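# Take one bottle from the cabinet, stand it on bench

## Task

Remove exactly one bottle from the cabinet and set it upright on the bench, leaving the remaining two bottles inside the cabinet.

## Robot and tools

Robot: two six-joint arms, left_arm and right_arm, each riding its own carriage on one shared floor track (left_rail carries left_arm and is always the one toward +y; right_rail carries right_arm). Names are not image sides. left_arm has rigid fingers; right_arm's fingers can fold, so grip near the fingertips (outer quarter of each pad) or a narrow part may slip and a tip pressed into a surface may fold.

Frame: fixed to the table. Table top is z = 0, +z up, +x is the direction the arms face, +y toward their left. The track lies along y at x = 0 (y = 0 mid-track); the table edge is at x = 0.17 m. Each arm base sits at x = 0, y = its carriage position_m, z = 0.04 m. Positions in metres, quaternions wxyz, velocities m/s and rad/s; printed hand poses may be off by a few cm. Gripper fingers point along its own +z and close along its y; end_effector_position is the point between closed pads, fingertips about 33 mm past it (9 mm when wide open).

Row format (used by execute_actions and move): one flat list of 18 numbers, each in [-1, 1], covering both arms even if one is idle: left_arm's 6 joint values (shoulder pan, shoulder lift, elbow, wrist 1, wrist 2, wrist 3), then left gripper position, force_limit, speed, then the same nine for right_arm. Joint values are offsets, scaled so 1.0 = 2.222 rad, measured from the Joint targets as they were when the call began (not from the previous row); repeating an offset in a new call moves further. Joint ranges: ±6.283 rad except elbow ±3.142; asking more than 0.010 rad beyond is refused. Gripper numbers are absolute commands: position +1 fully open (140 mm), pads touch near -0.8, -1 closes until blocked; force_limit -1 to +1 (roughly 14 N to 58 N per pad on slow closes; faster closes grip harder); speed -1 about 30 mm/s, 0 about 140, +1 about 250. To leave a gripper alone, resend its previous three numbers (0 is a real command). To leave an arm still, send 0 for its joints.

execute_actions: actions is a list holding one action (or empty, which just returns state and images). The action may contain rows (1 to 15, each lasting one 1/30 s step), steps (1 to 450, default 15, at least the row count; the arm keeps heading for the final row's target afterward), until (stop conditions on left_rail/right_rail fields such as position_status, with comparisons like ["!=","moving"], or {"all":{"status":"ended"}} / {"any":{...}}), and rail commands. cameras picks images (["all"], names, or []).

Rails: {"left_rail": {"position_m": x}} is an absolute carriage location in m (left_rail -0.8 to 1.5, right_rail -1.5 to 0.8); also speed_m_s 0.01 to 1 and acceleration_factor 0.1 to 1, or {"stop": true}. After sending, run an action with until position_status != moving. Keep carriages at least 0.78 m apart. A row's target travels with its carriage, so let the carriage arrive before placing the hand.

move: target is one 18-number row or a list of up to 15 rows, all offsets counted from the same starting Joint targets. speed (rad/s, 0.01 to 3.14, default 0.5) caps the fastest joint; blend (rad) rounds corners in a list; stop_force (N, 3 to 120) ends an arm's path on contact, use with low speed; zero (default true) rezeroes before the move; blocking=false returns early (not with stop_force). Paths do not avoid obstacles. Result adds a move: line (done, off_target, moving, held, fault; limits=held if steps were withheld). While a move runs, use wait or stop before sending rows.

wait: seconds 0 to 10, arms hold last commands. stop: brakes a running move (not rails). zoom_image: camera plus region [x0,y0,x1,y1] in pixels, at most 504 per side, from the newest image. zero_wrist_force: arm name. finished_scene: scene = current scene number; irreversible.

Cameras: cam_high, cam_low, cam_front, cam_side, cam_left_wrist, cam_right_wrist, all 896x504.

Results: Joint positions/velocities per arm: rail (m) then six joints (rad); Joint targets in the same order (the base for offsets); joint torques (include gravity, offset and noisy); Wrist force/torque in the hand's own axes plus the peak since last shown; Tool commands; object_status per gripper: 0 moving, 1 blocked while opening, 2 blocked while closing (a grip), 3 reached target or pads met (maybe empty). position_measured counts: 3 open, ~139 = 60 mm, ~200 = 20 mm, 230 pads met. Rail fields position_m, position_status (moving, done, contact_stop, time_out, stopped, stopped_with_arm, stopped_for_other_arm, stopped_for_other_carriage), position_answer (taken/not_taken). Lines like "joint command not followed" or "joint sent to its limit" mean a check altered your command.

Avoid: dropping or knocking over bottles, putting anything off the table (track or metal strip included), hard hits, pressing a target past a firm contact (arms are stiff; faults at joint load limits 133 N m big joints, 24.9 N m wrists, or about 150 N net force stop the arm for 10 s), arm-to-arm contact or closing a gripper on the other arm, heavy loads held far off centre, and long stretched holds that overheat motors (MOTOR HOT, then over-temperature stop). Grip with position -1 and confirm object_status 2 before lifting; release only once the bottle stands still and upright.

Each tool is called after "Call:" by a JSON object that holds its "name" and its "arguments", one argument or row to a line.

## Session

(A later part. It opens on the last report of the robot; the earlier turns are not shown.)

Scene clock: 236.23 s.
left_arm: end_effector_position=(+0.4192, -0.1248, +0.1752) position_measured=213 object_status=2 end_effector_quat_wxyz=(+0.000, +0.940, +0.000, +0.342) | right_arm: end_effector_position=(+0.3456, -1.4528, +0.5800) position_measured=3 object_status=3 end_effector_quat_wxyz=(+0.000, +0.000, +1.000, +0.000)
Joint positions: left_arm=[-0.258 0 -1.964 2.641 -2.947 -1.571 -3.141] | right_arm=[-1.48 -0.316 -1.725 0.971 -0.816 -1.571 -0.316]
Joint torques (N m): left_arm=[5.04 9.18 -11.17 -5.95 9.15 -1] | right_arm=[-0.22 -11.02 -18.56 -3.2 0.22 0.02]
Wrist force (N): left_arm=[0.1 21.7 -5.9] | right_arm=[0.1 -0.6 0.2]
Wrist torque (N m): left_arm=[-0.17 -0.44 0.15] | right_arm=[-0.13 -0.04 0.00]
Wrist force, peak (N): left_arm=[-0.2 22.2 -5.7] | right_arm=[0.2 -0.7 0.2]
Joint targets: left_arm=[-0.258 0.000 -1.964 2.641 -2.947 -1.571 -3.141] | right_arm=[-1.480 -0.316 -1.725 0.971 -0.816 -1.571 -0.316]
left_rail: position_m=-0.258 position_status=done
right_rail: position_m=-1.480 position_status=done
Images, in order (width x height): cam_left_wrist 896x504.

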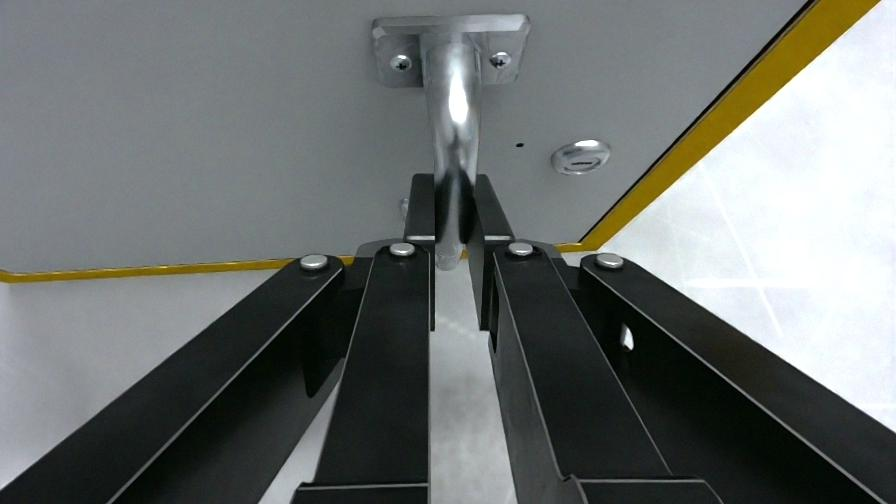

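Call:
{"name": "move", "arguments": {
  "target": [0.0044,-0.0795,0.0305,0.0490,0,0,-1,-0.3,-1,0,0,0,0,0,0,1,1,1],
  "speed": 0.12,
  "stop_force": 60,
  "cameras": ["cam_left_wrist","cam_side"]
}}

Scene clock: 259.00 s.
left_arm: end_effector_position=(+0.3763, -0.1210, +0.1752) position_measured=213 object_status=2 end_effector_quat_wxyz=(-0.002, +0.940, +0.004, +0.342) | right_arm: end_effector_position=(+0.3456, -1.4528, +0.5800) position_measured=3 object_status=3 end_effector_quat_wxyz=(+0.000, +0.000, +1.000, +0.000)
Joint positions: left_arm=[-0.258 0.01 -2.141 2.709 -2.838 -1.571 -3.141] | right_arm=[-1.48 -0.316 -1.725 0.971 -0.816 -1.571 -0.316]
Joint torques (N m): left_arm=[-0.17 -8.8 -0.79 2.53 -8.7 -0.86] | right_arm=[0.1 -10.7 -19.66 -3.3 0.17 0]
Wrist force (N): left_arm=[15.8 -21.6 -3.3] | right_arm=[0.2 -0.2 -0.1]
Wrist torque (N m): left_arm=[0.49 -0.36 0.47] | right_arm=[-0.04 -0.04 0.00]
Wrist force, peak (N): left_arm=[16.0 -22.0 -3.0] | right_arm=[0.4 -0.7 0.1]
Joint targets: left_arm=[-0.258 0.010 -2.141 2.709 -2.838 -1.571 -3.141] | right_arm=[-1.480 -0.316 -1.725 0.971 -0.816 -1.571 -0.316]
left_rail: position_m=-0.258 position_status=done
right_rail: position_m=-1.480 position_status=done
move: done
Images, in order (width x height): cam_side 896x504, cam_left_wrist 896x504.

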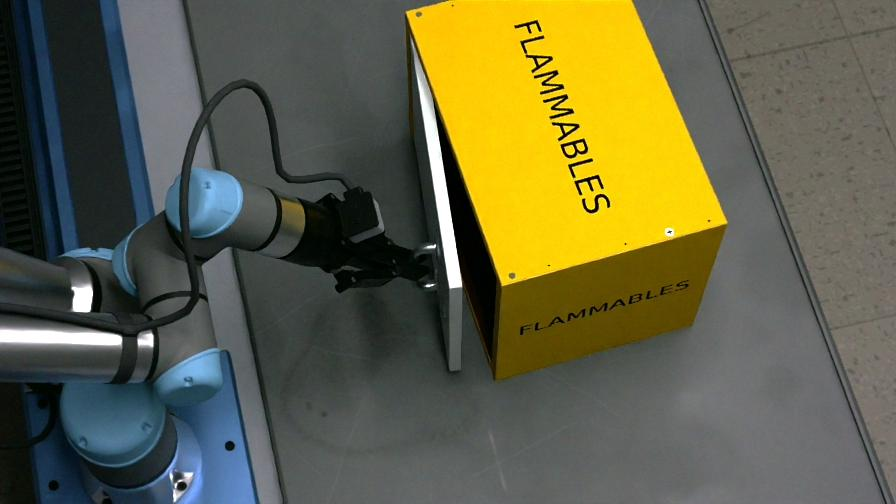

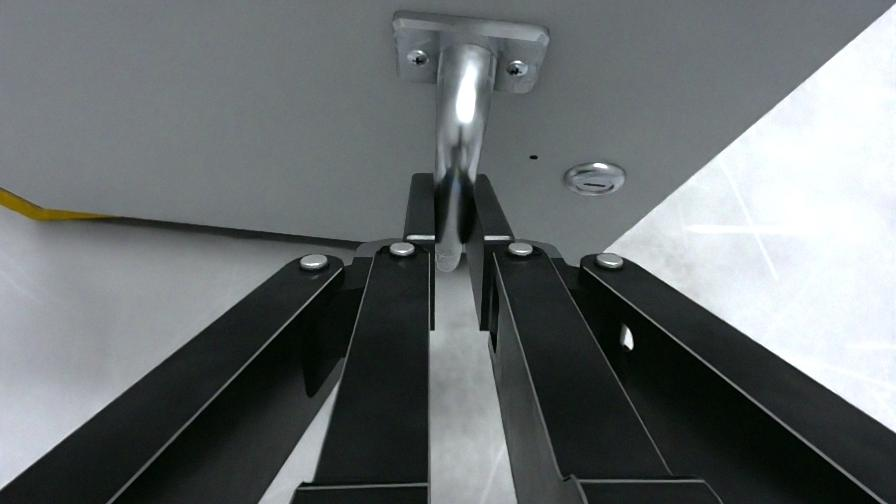

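Call:
{"name": "move", "arguments": {
  "target": [
    [0.0215,-0.0842,0.0201,0.0641,0,0,-1,-0.3,-1,0,0,0,0,0,0,1,1,1],
    [0.0514,-0.1628,0.0309,0.1319,0,0,-1,-0.3,-1,0,0,0,0,0,0,1,1,1]
  ],
  "speed": 0.15,
  "blend": 0.03,
  "stop_force": 60,
  "cameras": ["cam_left_wrist","cam_side"]
}}

Scene clock: 268.07 s.
left_arm: end_effector_position=(+0.2939, -0.0870, +0.1753) position_measured=213 object_status=2 end_effector_quat_wxyz=(-0.021, +0.938, +0.058, +0.342) | right_arm: end_effector_position=(+0.3456, -1.4528, +0.5800) position_measured=3 object_status=3 end_effector_quat_wxyz=(+0.000, +0.000, +1.000, +0.000)
Joint positions: left_arm=[-0.258 0.124 -2.503 2.778 -2.545 -1.571 -3.141] | right_arm=[-1.48 -0.316 -1.725 0.971 -0.816 -1.571 -0.316]
Joint torques (N m): left_arm=[4.79 -2.35 -6.8 1.65 -6.93 -0.37] | right_arm=[1.03 -11.47 -20.21 -3.4 0.08 -0.1]
Wrist force (N): left_arm=[16.9 -13.1 6.7] | right_arm=[0.2 -0.5 0.1]
Wrist torque (N m): left_arm=[0.68 -0.32 0.73] | right_arm=[-0.11 -0.05 0.00]
Wrist force, peak (N): left_arm=[16.3 -23.1 -2.9] | right_arm=[0.0 -0.8 0.0]
Joint targets: left_arm=[-0.258 0.124 -2.503 2.778 -2.545 -1.571 -3.141] | right_arm=[-1.480 -0.316 -1.725 0.971 -0.816 -1.571 -0.316]
left_rail: position_m=-0.258 position_status=done
right_rail: position_m=-1.480 position_status=done
move: done
Images, in order (width x height): cam_side 896x504, cam_left_wrist 896x504.

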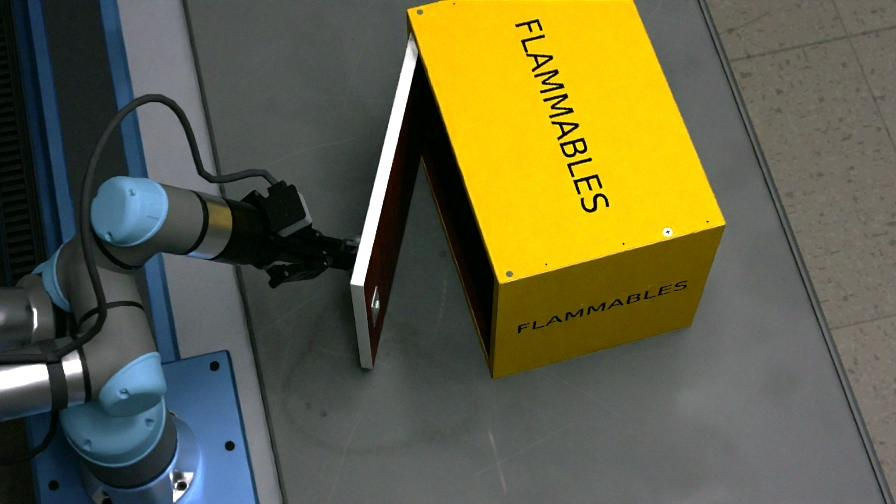

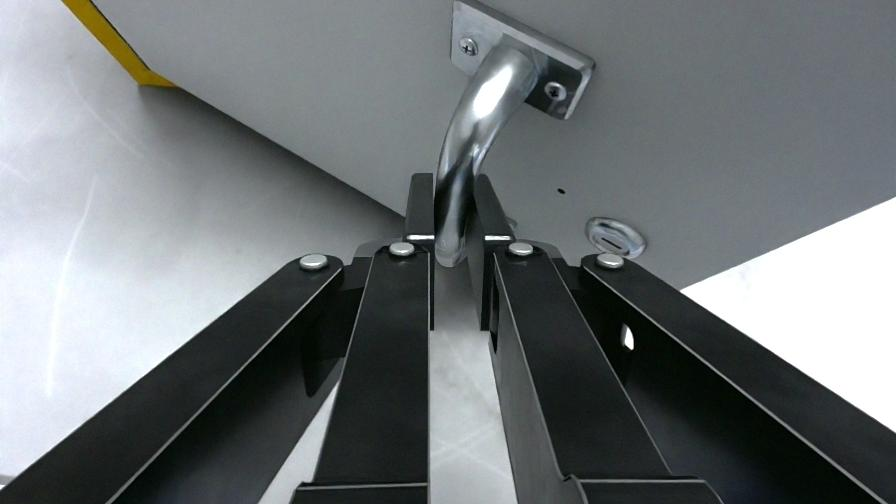

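Call:
{"name": "execute_actions", "arguments": {
  "actions": [
    {"rows":[[0,0,0,0,0,0,-0.2,-0.3,-0.5,0,0,0,0,0,0,1,1,1]],"steps":35}
  ]
}}

Call:
{"name": "move", "arguments": {
  "target": [
    [0,-0.0862,-0.0239,0.1106,0,0,-0.2,-0.3,-0.5,0,0,0,0,0,0,1,1,1],
    [-0.0558,-0.0158,-0.2926,0.2696,0,0,-0.2,-0.3,-0.5,0,0,0,0,0,0,1,1,1]
  ],
  "speed": [0.3,0.8],
  "cameras": ["cam_left_wrist","cam_side"]
}}

Scene clock: 283.50 s.
left_arm: end_effector_position=(+0.2939, -0.0871, +0.1753) position_measured=154 object_status=3 end_effector_quat_wxyz=(-0.021, +0.938, +0.058, +0.342) | right_arm: end_effector_position=(+0.3456, -1.4528, +0.5800) position_measured=3 object_status=3 end_effector_quat_wxyz=(+0.000, +0.000, +1.000, +0.000)
Joint positions: left_arm=[-0.258 0.124 -2.503 2.778 -2.545 -1.571 -3.141] | right_arm=[-1.48 -0.316 -1.725 0.971 -0.816 -1.571 -0.316]
Joint torques (N m): left_arm=[-4 1.28 -35.82 -5.67 1.62 -0.1] | right_arm=[-0.19 -11.45 -19.31 -3.41 -0.02 0.06]
Wrist force (N): left_arm=[2.1 1.1 -0.4] | right_arm=[0.1 -0.2 0.0]
Wrist torque (N m): left_arm=[0.17 -0.47 0.20] | right_arm=[-0.05 -0.03 -0.01]
Wrist force, peak (N): left_arm=[17.4 -15.0 7.4] | right_arm=[-0.3 -0.6 0.4]
Joint targets: left_arm=[-0.258 0.124 -2.503 2.778 -2.545 -1.571 -3.141] | right_arm=[-1.480 -0.316 -1.725 0.971 -0.816 -1.571 -0.316]
left_rail: position_m=-0.258 position_status=done
right_rail: position_m=-1.480 position_status=done

Scene clock: 286.40 s.
left_arm: end_effector_position=(+0.3003, -0.1247, +0.4504) position_measured=154 object_status=3 end_effector_quat_wxyz=(+0.000, +0.924, +0.000, +0.382) end_effector_velocity=(+0.000, -0.001, +0.003) end_effector_angular_velocity=(-0.001, -0.003, -0.001) | right_arm: end_effector_position=(+0.3456, -1.4528, +0.5800) position_measured=3 object_status=3 end_effector_quat_wxyz=(+0.000, +0.000, +1.000, +0.000)
Joint positions: left_arm=[-0.258 0 -2.538 2.128 -1.946 -1.571 -3.141] | right_arm=[-1.48 -0.316 -1.725 0.971 -0.816 -1.571 -0.316]
Joint velocities: left_arm=[0 -0.001 0.001 -0.005 0.001 -0.001 -0.001] | right_arm=[within noise]
Joint torques (N m): left_arm=[-9.13 26.81 -37.17 -2 1.49 0.07] | right_arm=[0.3 -10.76 -19.97 -3.39 0.03 -0.21]
Wrist force (N): left_arm=[2.6 1.1 -0.3] | right_arm=[0.0 -0.2 0.3]
Wrist torque (N m): left_arm=[0.14 -0.58 0.22] | right_arm=[-0.04 0.00 -0.01]
Wrist force, peak (N): left_arm=[3.9 1.0 -2.1] | right_arm=[-0.1 -0.6 0.5]
Joint targets: left_arm=[-0.258 0.000 -2.538 2.128 -1.946 -1.571 -3.141] | right_arm=[-1.480 -0.316 -1.725 0.971 -0.816 -1.571 -0.316]
left_rail: position_m=-0.258 position_status=done
right_rail: position_m=-1.480 position_status=done
move: done
Images, in order (width x height): cam_side 896x504, cam_left_wrist 896x504.

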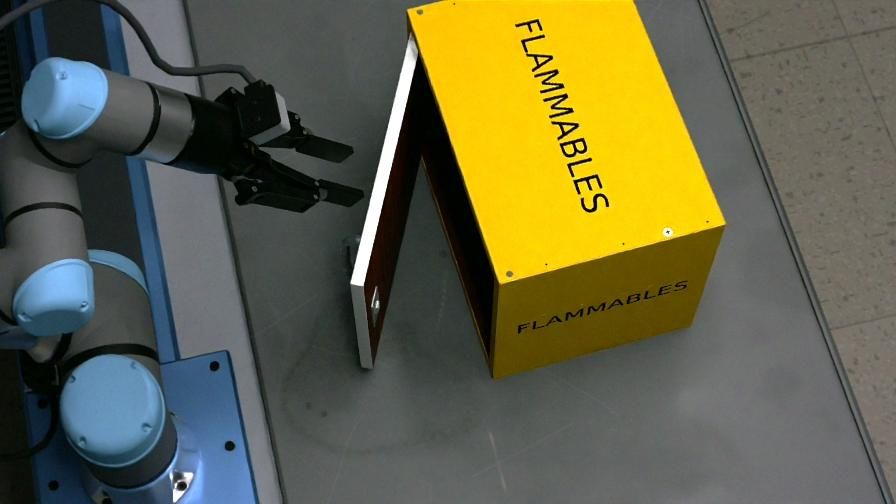

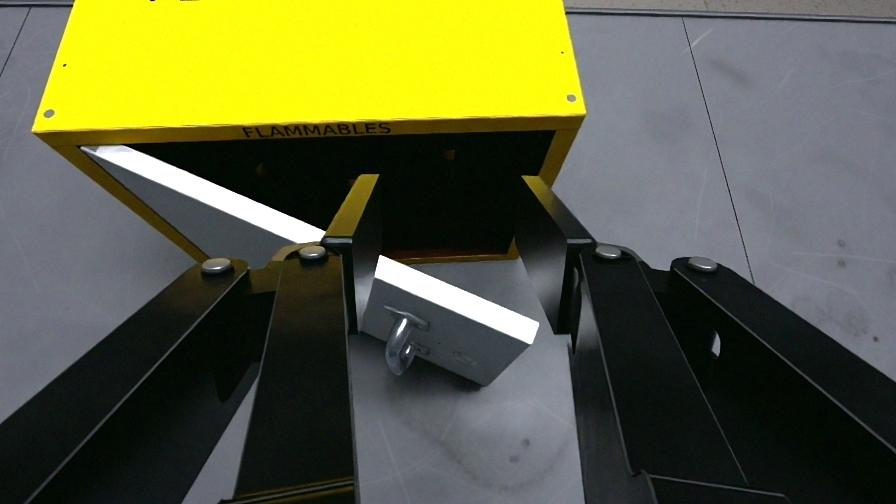

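Call:
{"name": "execute_actions", "arguments": {
  "actions": [
    {"rows":[[0,0,0,0,0,0,-1,-1,0,0,0,0,0,0,0,1,1,1]],"left_rail":{"position_m":-0.42},"steps":90,"until":{"all":{"status":"ended"}}}
  ]
}}

Call:
{"name": "move", "arguments": {
  "target": [0,0.1161,0.1553,-0.1536,0,0,-1,-1,0,0,0,0,0,0,0,1,1,1],
  "speed": 0.8,
  "cameras": ["cam_left_wrist","cam_side"]
}}

Scene clock: 298.77 s.
left_arm: end_effector_position=(+0.3003, -0.2867, +0.4506) position_measured=233 object_status=3 end_effector_quat_wxyz=(+0.000, +0.924, +0.000, +0.383) | right_arm: end_effector_position=(+0.3456, -1.4528, +0.5800) position_measured=3 object_status=3 end_effector_quat_wxyz=(+0.000, +0.000, +1.000, +0.000)
Joint positions: left_arm=[-0.42 0 -2.538 2.128 -1.946 -1.571 -3.141] | right_arm=[-1.48 -0.316 -1.725 0.971 -0.816 -1.571 -0.316]
Joint torques (N m): left_arm=[3.67 25.46 -27.26 -3.06 -0.58 0.29] | right_arm=[-1.1 -11.54 -20.56 -3.29 0.04 -0.23]
Wrist force (N): left_arm=[2.1 0.7 -0.5] | right_arm=[0.2 -0.7 0.2]
Wrist torque (N m): left_arm=[0.06 -0.48 0.22] | right_arm=[-0.15 -0.05 0.00]
Wrist force, peak (N): left_arm=[2.6 3.4 -0.5] | right_arm=[0.4 -0.6 0.4]
Joint targets: left_arm=[-0.420 0.000 -2.538 2.128 -1.946 -1.571 -3.141] | right_arm=[-1.480 -0.316 -1.725 0.971 -0.816 -1.571 -0.316]
left_rail: position_m=-0.420 position_status=done
right_rail: position_m=-1.480 position_status=done

Scene clock: 299.97 s.
left_arm: end_effector_position=(+0.3501, -0.2867, +0.2304) position_measured=233 object_status=3 end_effector_quat_wxyz=(+0.000, +0.966, +0.000, +0.259) | right_arm: end_effector_position=(+0.3456, -1.4528, +0.5800) position_measured=3 object_status=3 end_effector_quat_wxyz=(+0.000, +0.000, +1.000, +0.000)
Joint positions: left_arm=[-0.42 0 -2.28 2.472 -2.287 -1.571 -3.141] | right_arm=[-1.48 -0.316 -1.725 0.971 -0.816 -1.571 -0.316]
Joint torques (N m): left_arm=[5.67 17.78 -14.99 -6.23 -0.86 0.26] | right_arm=[0.11 -11.27 -19.33 -3.85 0.38 -0.07]
Wrist force (N): left_arm=[1.4 0.9 0.0] | right_arm=[-0.1 -0.3 0.5]
Wrist torque (N m): left_arm=[0.17 -0.29 0.19] | right_arm=[-0.06 0.03 0.00]
Wrist force, peak (N): left_arm=[2.9 1.0 -3.3] | right_arm=[0.3 -0.6 0.4]
Joint targets: left_arm=[-0.420 0.000 -2.280 2.473 -2.287 -1.571 -3.141] | right_arm=[-1.480 -0.316 -1.725 0.971 -0.816 -1.571 -0.316]
left_rail: position_m=-0.420 position_status=done
right_rail: position_m=-1.480 position_status=done
move: done
Images, in order (width x height): cam_side 896x504, cam_left_wrist 896x504.

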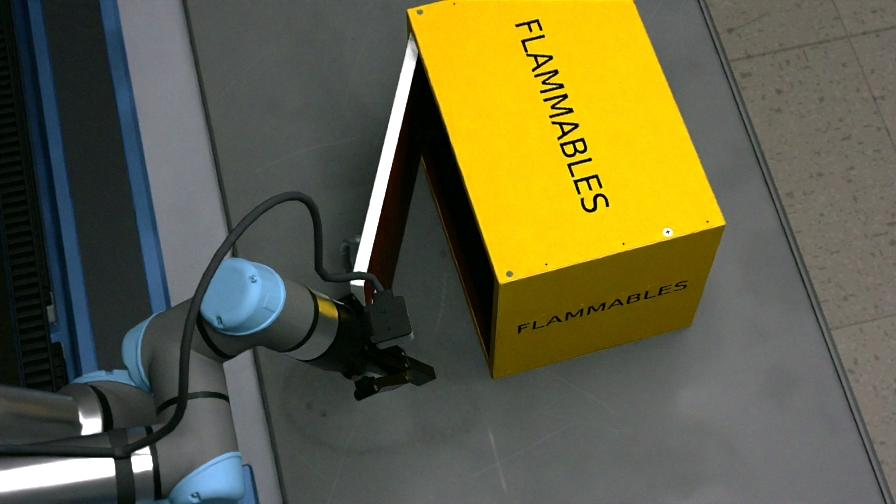

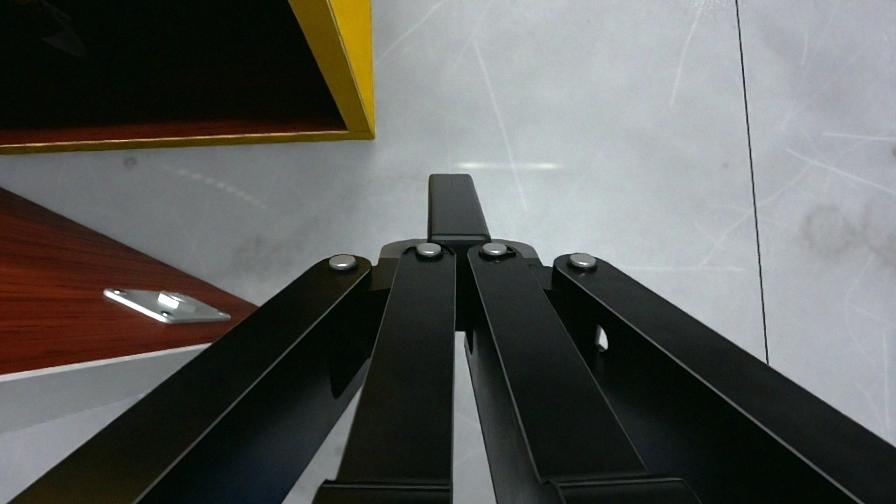

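Call:
{"name": "execute_actions", "arguments": {
  "actions": [
    {"left_rail":{"position_m":0.01,"speed_m_s":0.12},"steps":150,"until":{"left_rail":{"position_status":["!=","moving"]}}}
  ],
  "cameras": ["cam_left_wrist","cam_side"]
}}

Scene clock: 307.13 s.
left_arm: end_effector_position=(+0.3500, +0.1433, +0.2302) position_measured=233 object_status=3 end_effector_quat_wxyz=(+0.000, +0.966, +0.000, +0.259) | right_arm: end_effector_position=(+0.3456, -1.4528, +0.5800) position_measured=3 object_status=3 end_effector_quat_wxyz=(+0.000, +0.000, +1.000, +0.000)
Joint positions: left_arm=[0.01 0 -2.28 2.473 -2.287 -1.571 -3.141] | right_arm=[-1.48 -0.316 -1.725 0.971 -0.816 -1.571 -0.316]
Joint torques (N m): left_arm=[6.61 15.4 -24.81 -4.02 -0.85 0.17] | right_arm=[0.57 -10.65 -19.26 -3.65 0.12 -0.17]
Wrist force (N): left_arm=[1.3 3.0 -1.2] | right_arm=[0.2 -0.3 0.5]
Wrist torque (N m): left_arm=[0.30 -0.33 0.16] | right_arm=[-0.06 -0.04 0.00]
Wrist force, peak (N): left_arm=[-8.3 39.2 -14.8] | right_arm=[0.3 -0.8 0.2]
Joint targets: left_arm=[0.010 0.000 -2.280 2.473 -2.287 -1.571 -3.141] | right_arm=[-1.480 -0.316 -1.725 0.971 -0.816 -1.571 -0.316]
Tool commands: left_gripper/position=-1.0 left_gripper/force_limit=-1.0 left_gripper/speed=+0.0 right_gripper/position=+1.0 right_gripper/force_limit=+1.0 right_gripper/speed=+1.0
left_rail: position_m=0.010 speed_m_s=0.12 position_status=done
right_rail: position_m=-1.480 position_status=done
Images, in order (width x height): cam_side 896x504, cam_left_wrist 896x504.

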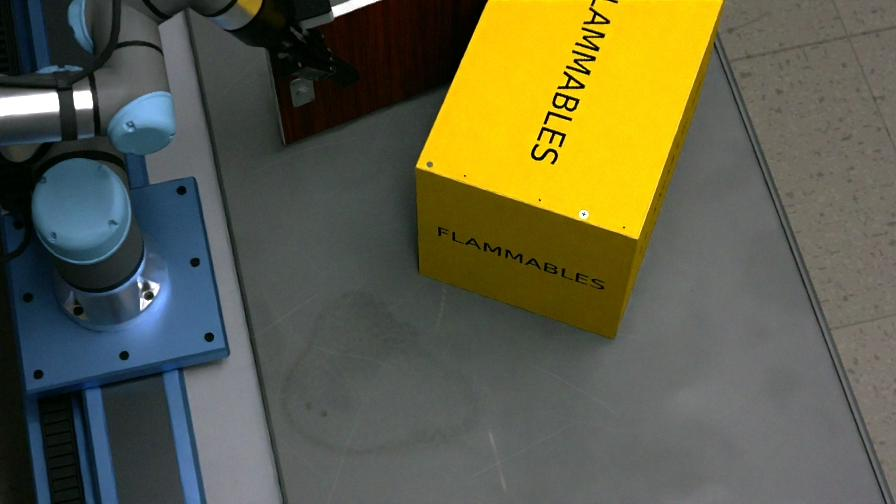

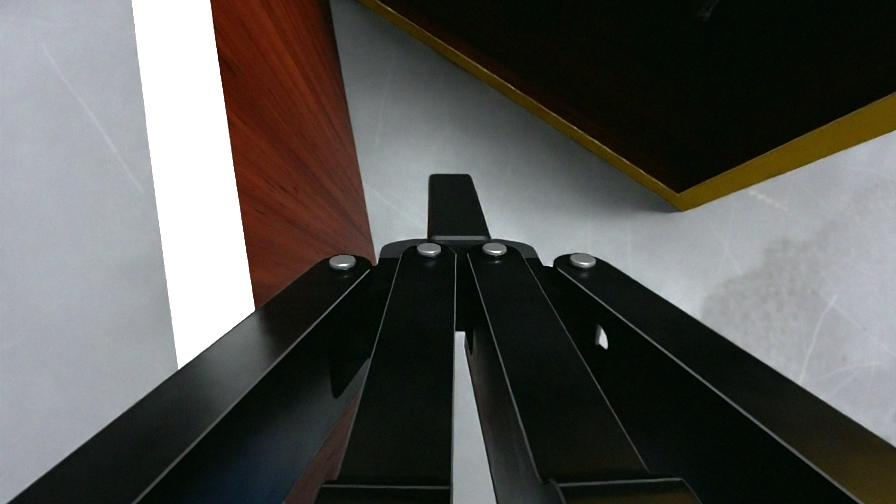

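Call:
{"name": "execute_actions", "arguments": {
  "actions": [
    {"left_rail":{"position_m":-0.04,"speed_m_s":0.3},"steps":60,"until":{"left_rail":{"position_status":["!=","moving"]}}}
  ]
}}

Call:
{"name": "move", "arguments": {
  "target": [0,-0.1161,-0.1553,0.1536,0,0,-1,-1,0,0,0,0,0,0,0,1,1,1],
  "speed": 0.8,
  "cameras": ["all"]
}}

Scene clock: 316.63 s.
left_arm: end_effector_position=(+0.3500, +0.0933, +0.2302) position_measured=233 object_status=3 end_effector_quat_wxyz=(+0.000, +0.966, +0.000, +0.259) | right_arm: end_effector_position=(+0.3456, -1.4528, +0.5800) position_measured=3 object_status=3 end_effector_quat_wxyz=(+0.000, +0.000, +1.000, +0.000)
Joint positions: left_arm=[-0.04 0 -2.28 2.473 -2.287 -1.571 -3.141] | right_arm=[-1.48 -0.316 -1.725 0.971 -0.816 -1.571 -0.316]
Joint torques (N m): left_arm=[5.66 13.62 -34.69 -3.15 -0.99 0.2] | right_arm=[-1.17 -10.76 -19.66 -3.57 0.15 0.01]
Wrist force (N): left_arm=[1.5 0.7 0.0] | right_arm=[-0.3 -0.2 0.1]
Wrist torque (N m): left_arm=[0.12 -0.31 0.19] | right_arm=[-0.06 0.06 0.00]
Wrist force, peak (N): left_arm=[1.6 3.6 -1.1] | right_arm=[0.2 -0.9 0.2]
Joint targets: left_arm=[-0.040 0.000 -2.280 2.473 -2.287 -1.571 -3.141] | right_arm=[-1.480 -0.316 -1.725 0.971 -0.816 -1.571 -0.316]
Tool commands: left_gripper/position=-1.0 left_gripper/force_limit=-1.0 left_gripper/speed=+0.0 right_gripper/position=+1.0 right_gripper/force_limit=+1.0 right_gripper/speed=+1.0
left_rail: position_m=-0.040 speed_m_s=0.30 position_status=done
right_rail: position_m=-1.480 position_status=done

Scene clock: 317.83 s.
left_arm: end_effector_position=(+0.3004, +0.0933, +0.4504) position_measured=233 object_status=3 end_effector_quat_wxyz=(+0.000, +0.924, +0.000, +0.382) end_effector_velocity=(-0.001, +0.000, +0.001) end_effector_angular_velocity=(-0.001, +0.000, -0.001) | right_arm: end_effector_position=(+0.3456, -1.4528, +0.5800) position_measured=3 object_status=3 end_effector_quat_wxyz=(+0.000, +0.000, +1.000, +0.000)
Joint positions: left_arm=[-0.04 0 -2.538 2.128 -1.946 -1.571 -3.141] | right_arm=[-1.48 -0.316 -1.725 0.971 -0.816 -1.571 -0.316]
Joint velocities: left_arm=[0 0 -0.002 -0.003 0.005 -0.001 0] | right_arm=[within noise]
Joint torques (N m): left_arm=[4.81 -2.03 -36.69 -2.07 -0.8 0.2] | right_arm=[0.79 -10.14 -18.67 -3.66 0.26 -0.24]
Wrist force (N): left_arm=[2.7 1.1 -0.6] | right_arm=[-0.1 -0.4 0.3]
Wrist torque (N m): left_arm=[0.14 -0.59 0.23] | right_arm=[-0.10 0.02 0.00]
Wrist force, peak (N): left_arm=[3.1 0.9 -3.7] | right_arm=[0.1 -0.4 0.6]
Joint targets: left_arm=[-0.040 0.000 -2.538 2.128 -1.946 -1.571 -3.141] | right_arm=[-1.480 -0.316 -1.725 0.971 -0.816 -1.571 -0.316]
left_rail: position_m=-0.040 speed_m_s=0.30 position_status=done
right_rail: position_m=-1.480 position_status=done
move: done

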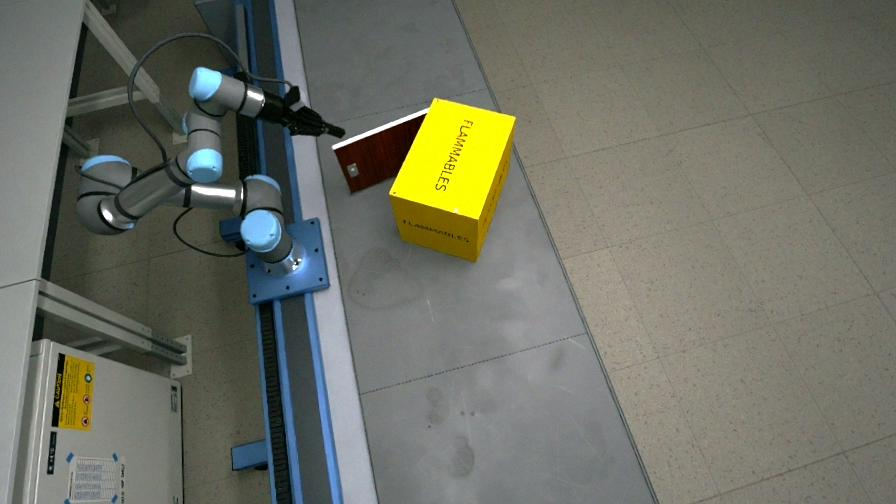

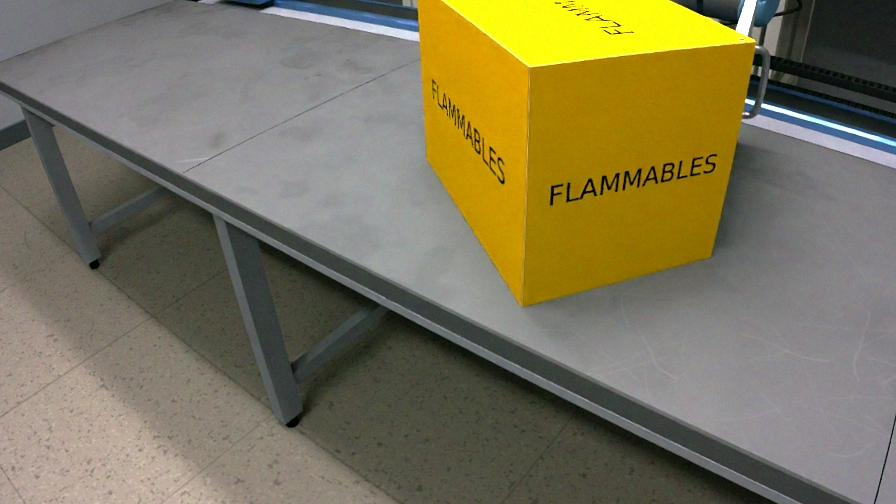

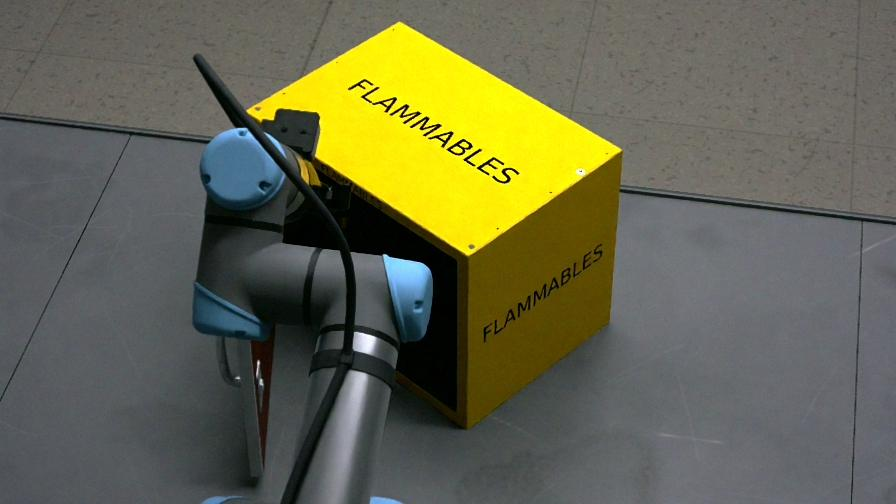

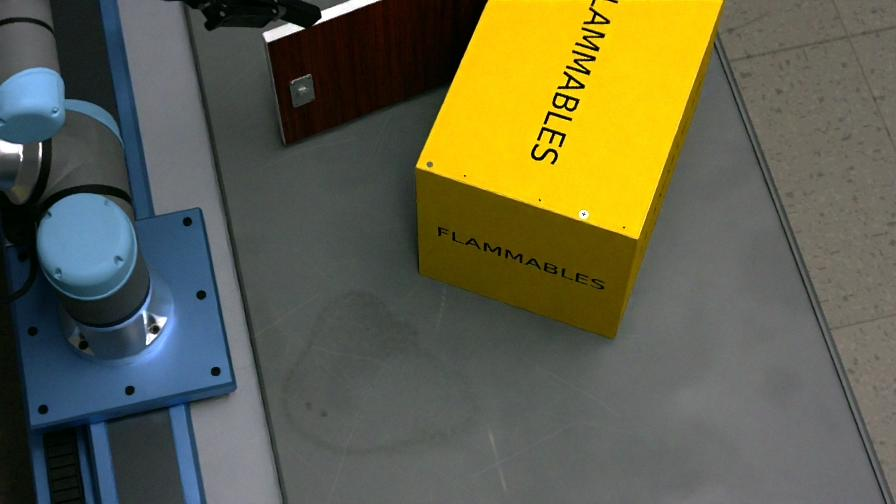

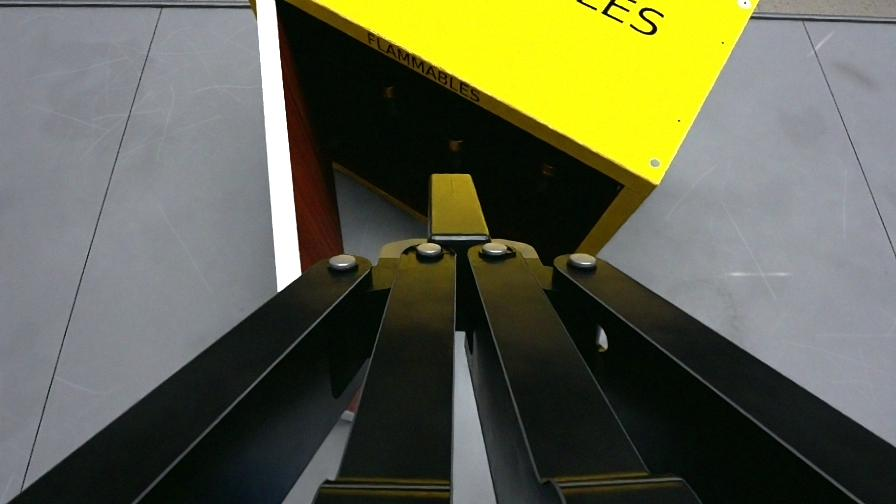

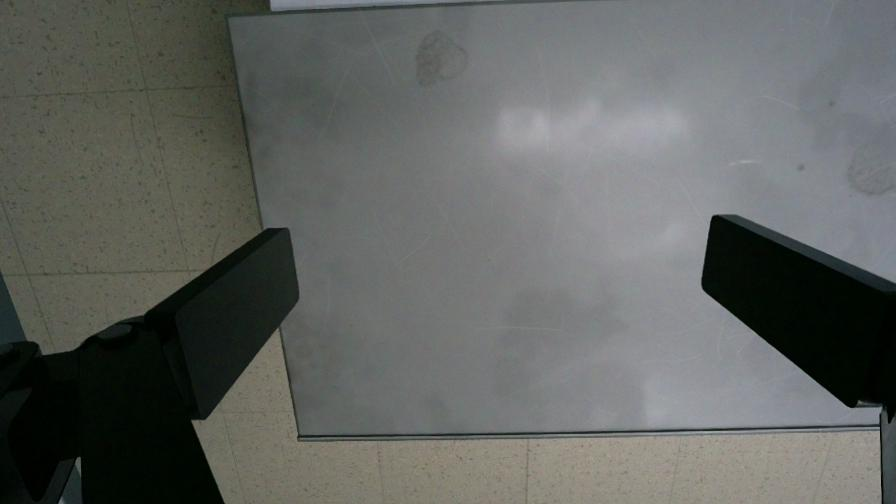

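Call:
{"name": "move", "arguments": {
  "target": [0,0.1161,0.1553,-0.1536,0,0,-1,-1,0,0,0,0,0,0,0,1,1,1],
  "speed": 0.8
}}

Call:
{"name": "execute_actions", "arguments": {
  "actions": [
    {"left_rail":{"position_m":0.15,"speed_m_s":0.1},"steps":150,"until":{"left_rail":{"position_status":["!=","moving"]}}}
  ],
  "cameras": ["cam_high","cam_front","cam_left_wrist"]
}}

Scene clock: 362.23 s.
left_arm: end_effector_position=(+0.3501, +0.0933, +0.2304) position_measured=233 object_status=3 end_effector_quat_wxyz=(+0.000, +0.966, +0.000, +0.259) | right_arm: end_effector_position=(+0.3456, -1.4528, +0.5800) position_measured=3 object_status=3 end_effector_quat_wxyz=(+0.000, +0.000, +1.000, +0.000)
Joint positions: left_arm=[-0.04 0 -2.28 2.472 -2.287 -1.571 -3.141] | right_arm=[-1.48 -0.316 -1.725 0.971 -0.816 -1.571 -0.316]
Joint torques (N m): left_arm=[2.43 16.58 -14.45 -5.98 -0.97 0.24] | right_arm=[-0.65 -9.92 -18.32 -3.73 0.04 -0.29]
Wrist force (N): left_arm=[1.3 1.0 0.0] | right_arm=[-0.1 -0.5 0.3]
Wrist torque (N m): left_arm=[0.19 -0.29 0.19] | right_arm=[-0.11 0.01 0.00]
Wrist force, peak (N): left_arm=[2.9 0.7 -3.8] | right_arm=[0.1 -0.7 0.5]
Joint targets: left_arm=[-0.040 0.000 -2.280 2.473 -2.287 -1.571 -3.141] | right_arm=[-1.480 -0.316 -1.725 0.971 -0.816 -1.571 -0.316]
left_rail: position_m=-0.040 speed_m_s=0.30 position_status=done
right_rail: position_m=-1.480 position_status=done
move: done

Scene clock: 364.47 s.
left_arm: end_effector_position=(+0.3500, +0.2833, +0.2302) position_measured=233 object_status=3 end_effector_quat_wxyz=(+0.000, +0.966, +0.000, +0.259) | right_arm: end_effector_position=(+0.3456, -1.4528, +0.5800) position_measured=3 object_status=3 end_effector_quat_wxyz=(+0.000, +0.000, +1.000, +0.000)
Joint positions: left_arm=[0.15 0 -2.28 2.473 -2.287 -1.571 -3.141] | right_arm=[-1.48 -0.316 -1.725 0.971 -0.816 -1.571 -0.316]
Joint torques (N m): left_arm=[0.91 17.11 -17.31 -2.94 1.3 0.2] | right_arm=[-0.01 -9.92 -19.91 -3.82 0.07 -0.35]
Wrist force (N): left_arm=[2.1 3.6 -0.2] | right_arm=[-0.1 -0.3 0.0]
Wrist torque (N m): left_arm=[0.33 -0.37 0.23] | right_arm=[-0.06 0.02 0.00]
Wrist force, peak (N): left_arm=[1.6 5.9 -2.0] | right_arm=[0.2 -0.6 0.5]
Joint targets: left_arm=[0.150 0.000 -2.280 2.473 -2.287 -1.571 -3.141] | right_arm=[-1.480 -0.316 -1.725 0.971 -0.816 -1.571 -0.316]
Tool commands: left_gripper/position=-1.0 left_gripper/force_limit=-1.0 left_gripper/speed=+0.0 right_gripper/position=+1.0 right_gripper/force_limit=+1.0 right_gripper/speed=+1.0
left_rail: position_m=0.150 speed_m_s=0.10 position_status=done
right_rail: position_m=-1.480 position_status=done
Images, in order (width x height): cam_high 896x504, cam_front 896x504, cam_left_wrist 896x504.

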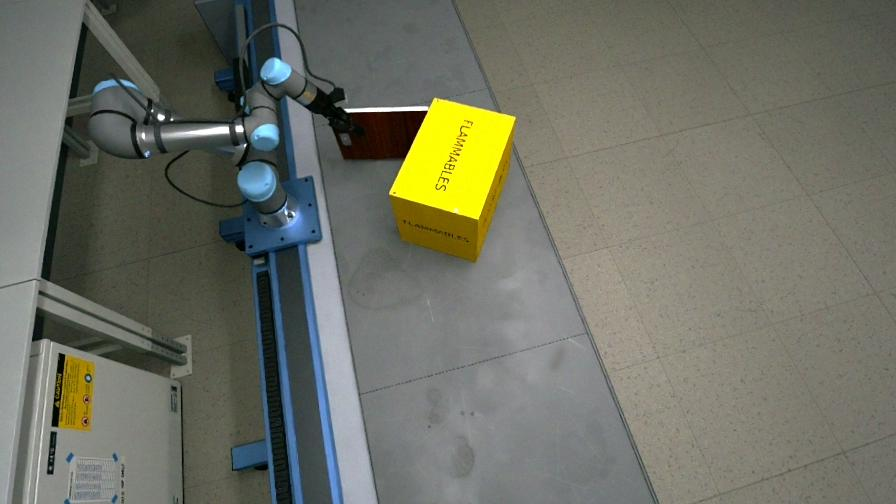

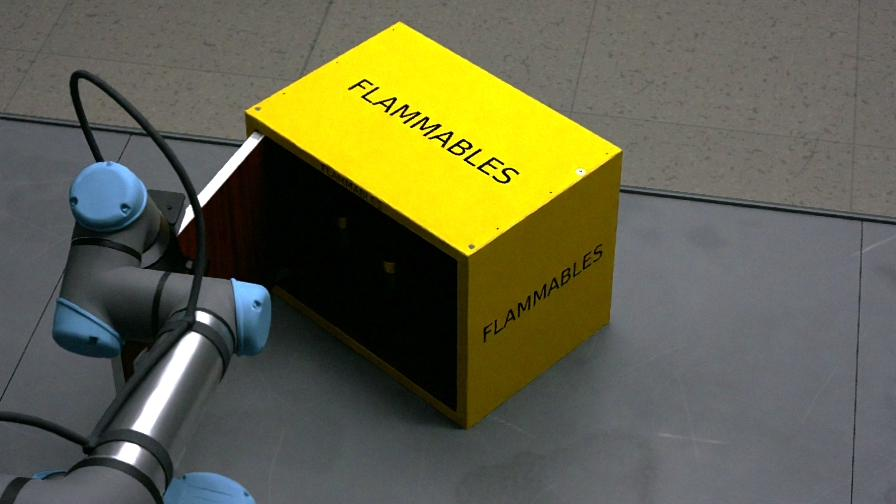

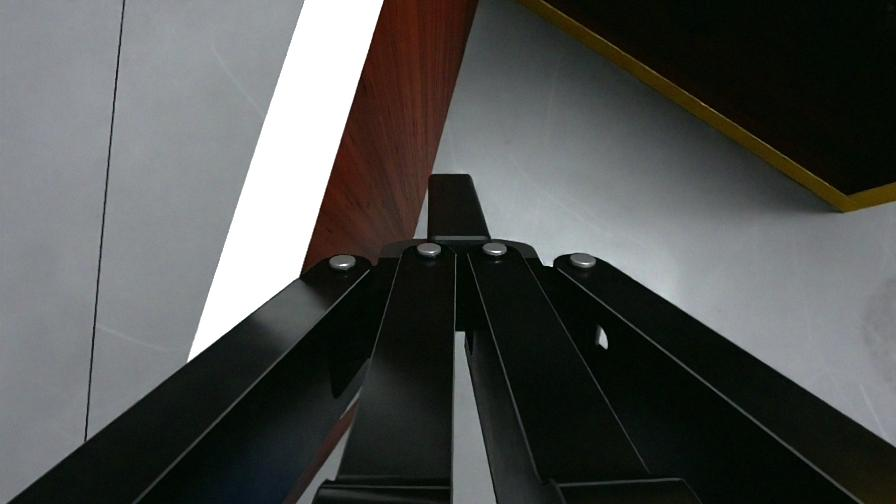

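Door moves easily, cabinet stays. Continue.

Call:
{"name": "execute_actions", "arguments": {
  "actions": [
    {"left_rail":{"position_m":0.37,"speed_m_s":0.1},"steps":150,"until":{"left_rail":{"position_status":["!=","moving"]}}}
  ],
  "cameras": ["cam_high","cam_front","cam_left_wrist"]
}}

Scene clock: 369.67 s.
left_arm: end_effector_position=(+0.3500, +0.5033, +0.2302) position_measured=233 object_status=3 end_effector_quat_wxyz=(+0.000, +0.966, +0.000, +0.259) | right_arm: end_effector_position=(+0.3456, -1.4528, +0.5800) position_measured=3 object_status=3 end_effector_quat_wxyz=(+0.000, +0.000, +1.000, +0.000)
Joint positions: left_arm=[0.37 0 -2.28 2.473 -2.287 -1.571 -3.141] | right_arm=[-1.48 -0.316 -1.725 0.971 -0.816 -1.571 -0.316]
Joint torques (N m): left_arm=[-2.17 16.52 -22.58 -3.11 -0.36 0.29] | right_arm=[0.7 -9.34 -17.98 -3.76 0.3 -0.46]
Wrist force (N): left_arm=[0.3 2.8 -0.6] | right_arm=[-0.1 -0.4 0.2]
Wrist torque (N m): left_arm=[0.08 -0.26 0.21] | right_arm=[-0.09 0.01 0.00]
Wrist force, peak (N): left_arm=[2.3 6.8 -0.2] | right_arm=[-0.2 -0.8 0.3]
Joint targets: left_arm=[0.370 0.000 -2.280 2.473 -2.287 -1.571 -3.141] | right_arm=[-1.480 -0.316 -1.725 0.971 -0.816 -1.571 -0.316]
Tool commands: left_gripper/position=-1.0 left_gripper/force_limit=-1.0 left_gripper/speed=+0.0 right_gripper/position=+1.0 right_gripper/force_limit=+1.0 right_gripper/speed=+1.0
left_rail: position_m=0.370 speed_m_s=0.10 position_status=done
right_rail: position_m=-1.480 position_status=done
Images, in order (width x height): cam_high 896x504, cam_front 896x504, cam_left_wrist 896x504.

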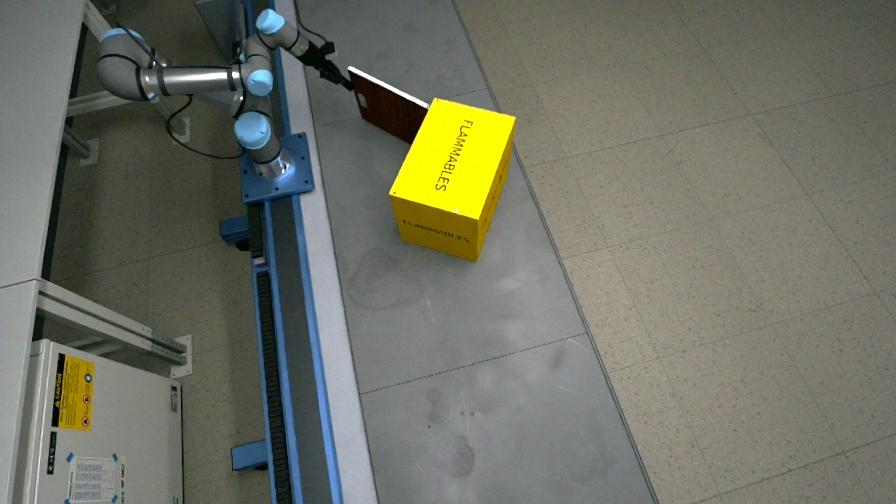

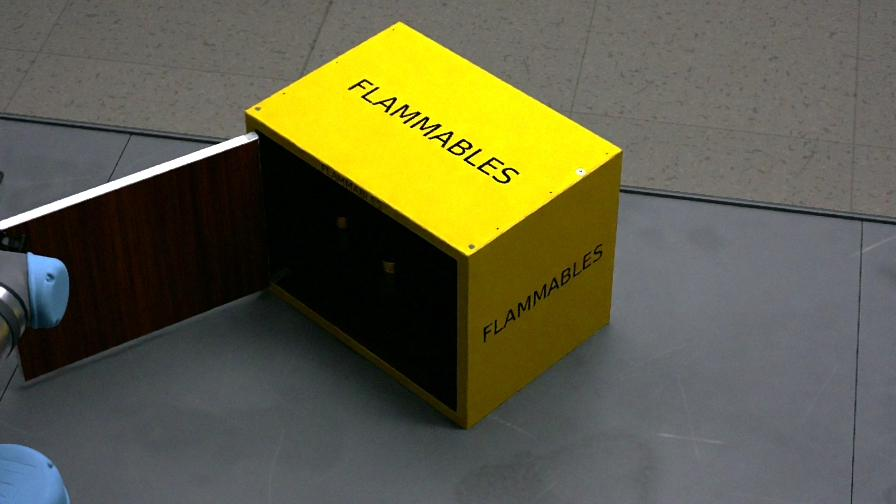

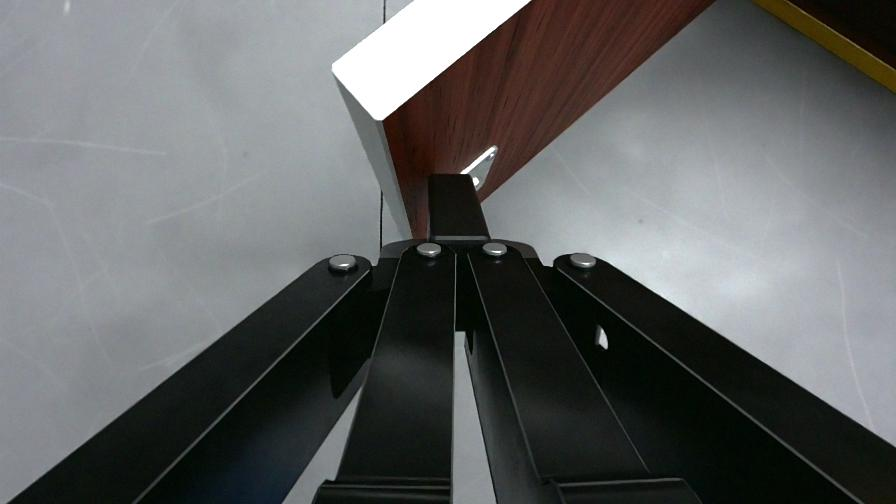

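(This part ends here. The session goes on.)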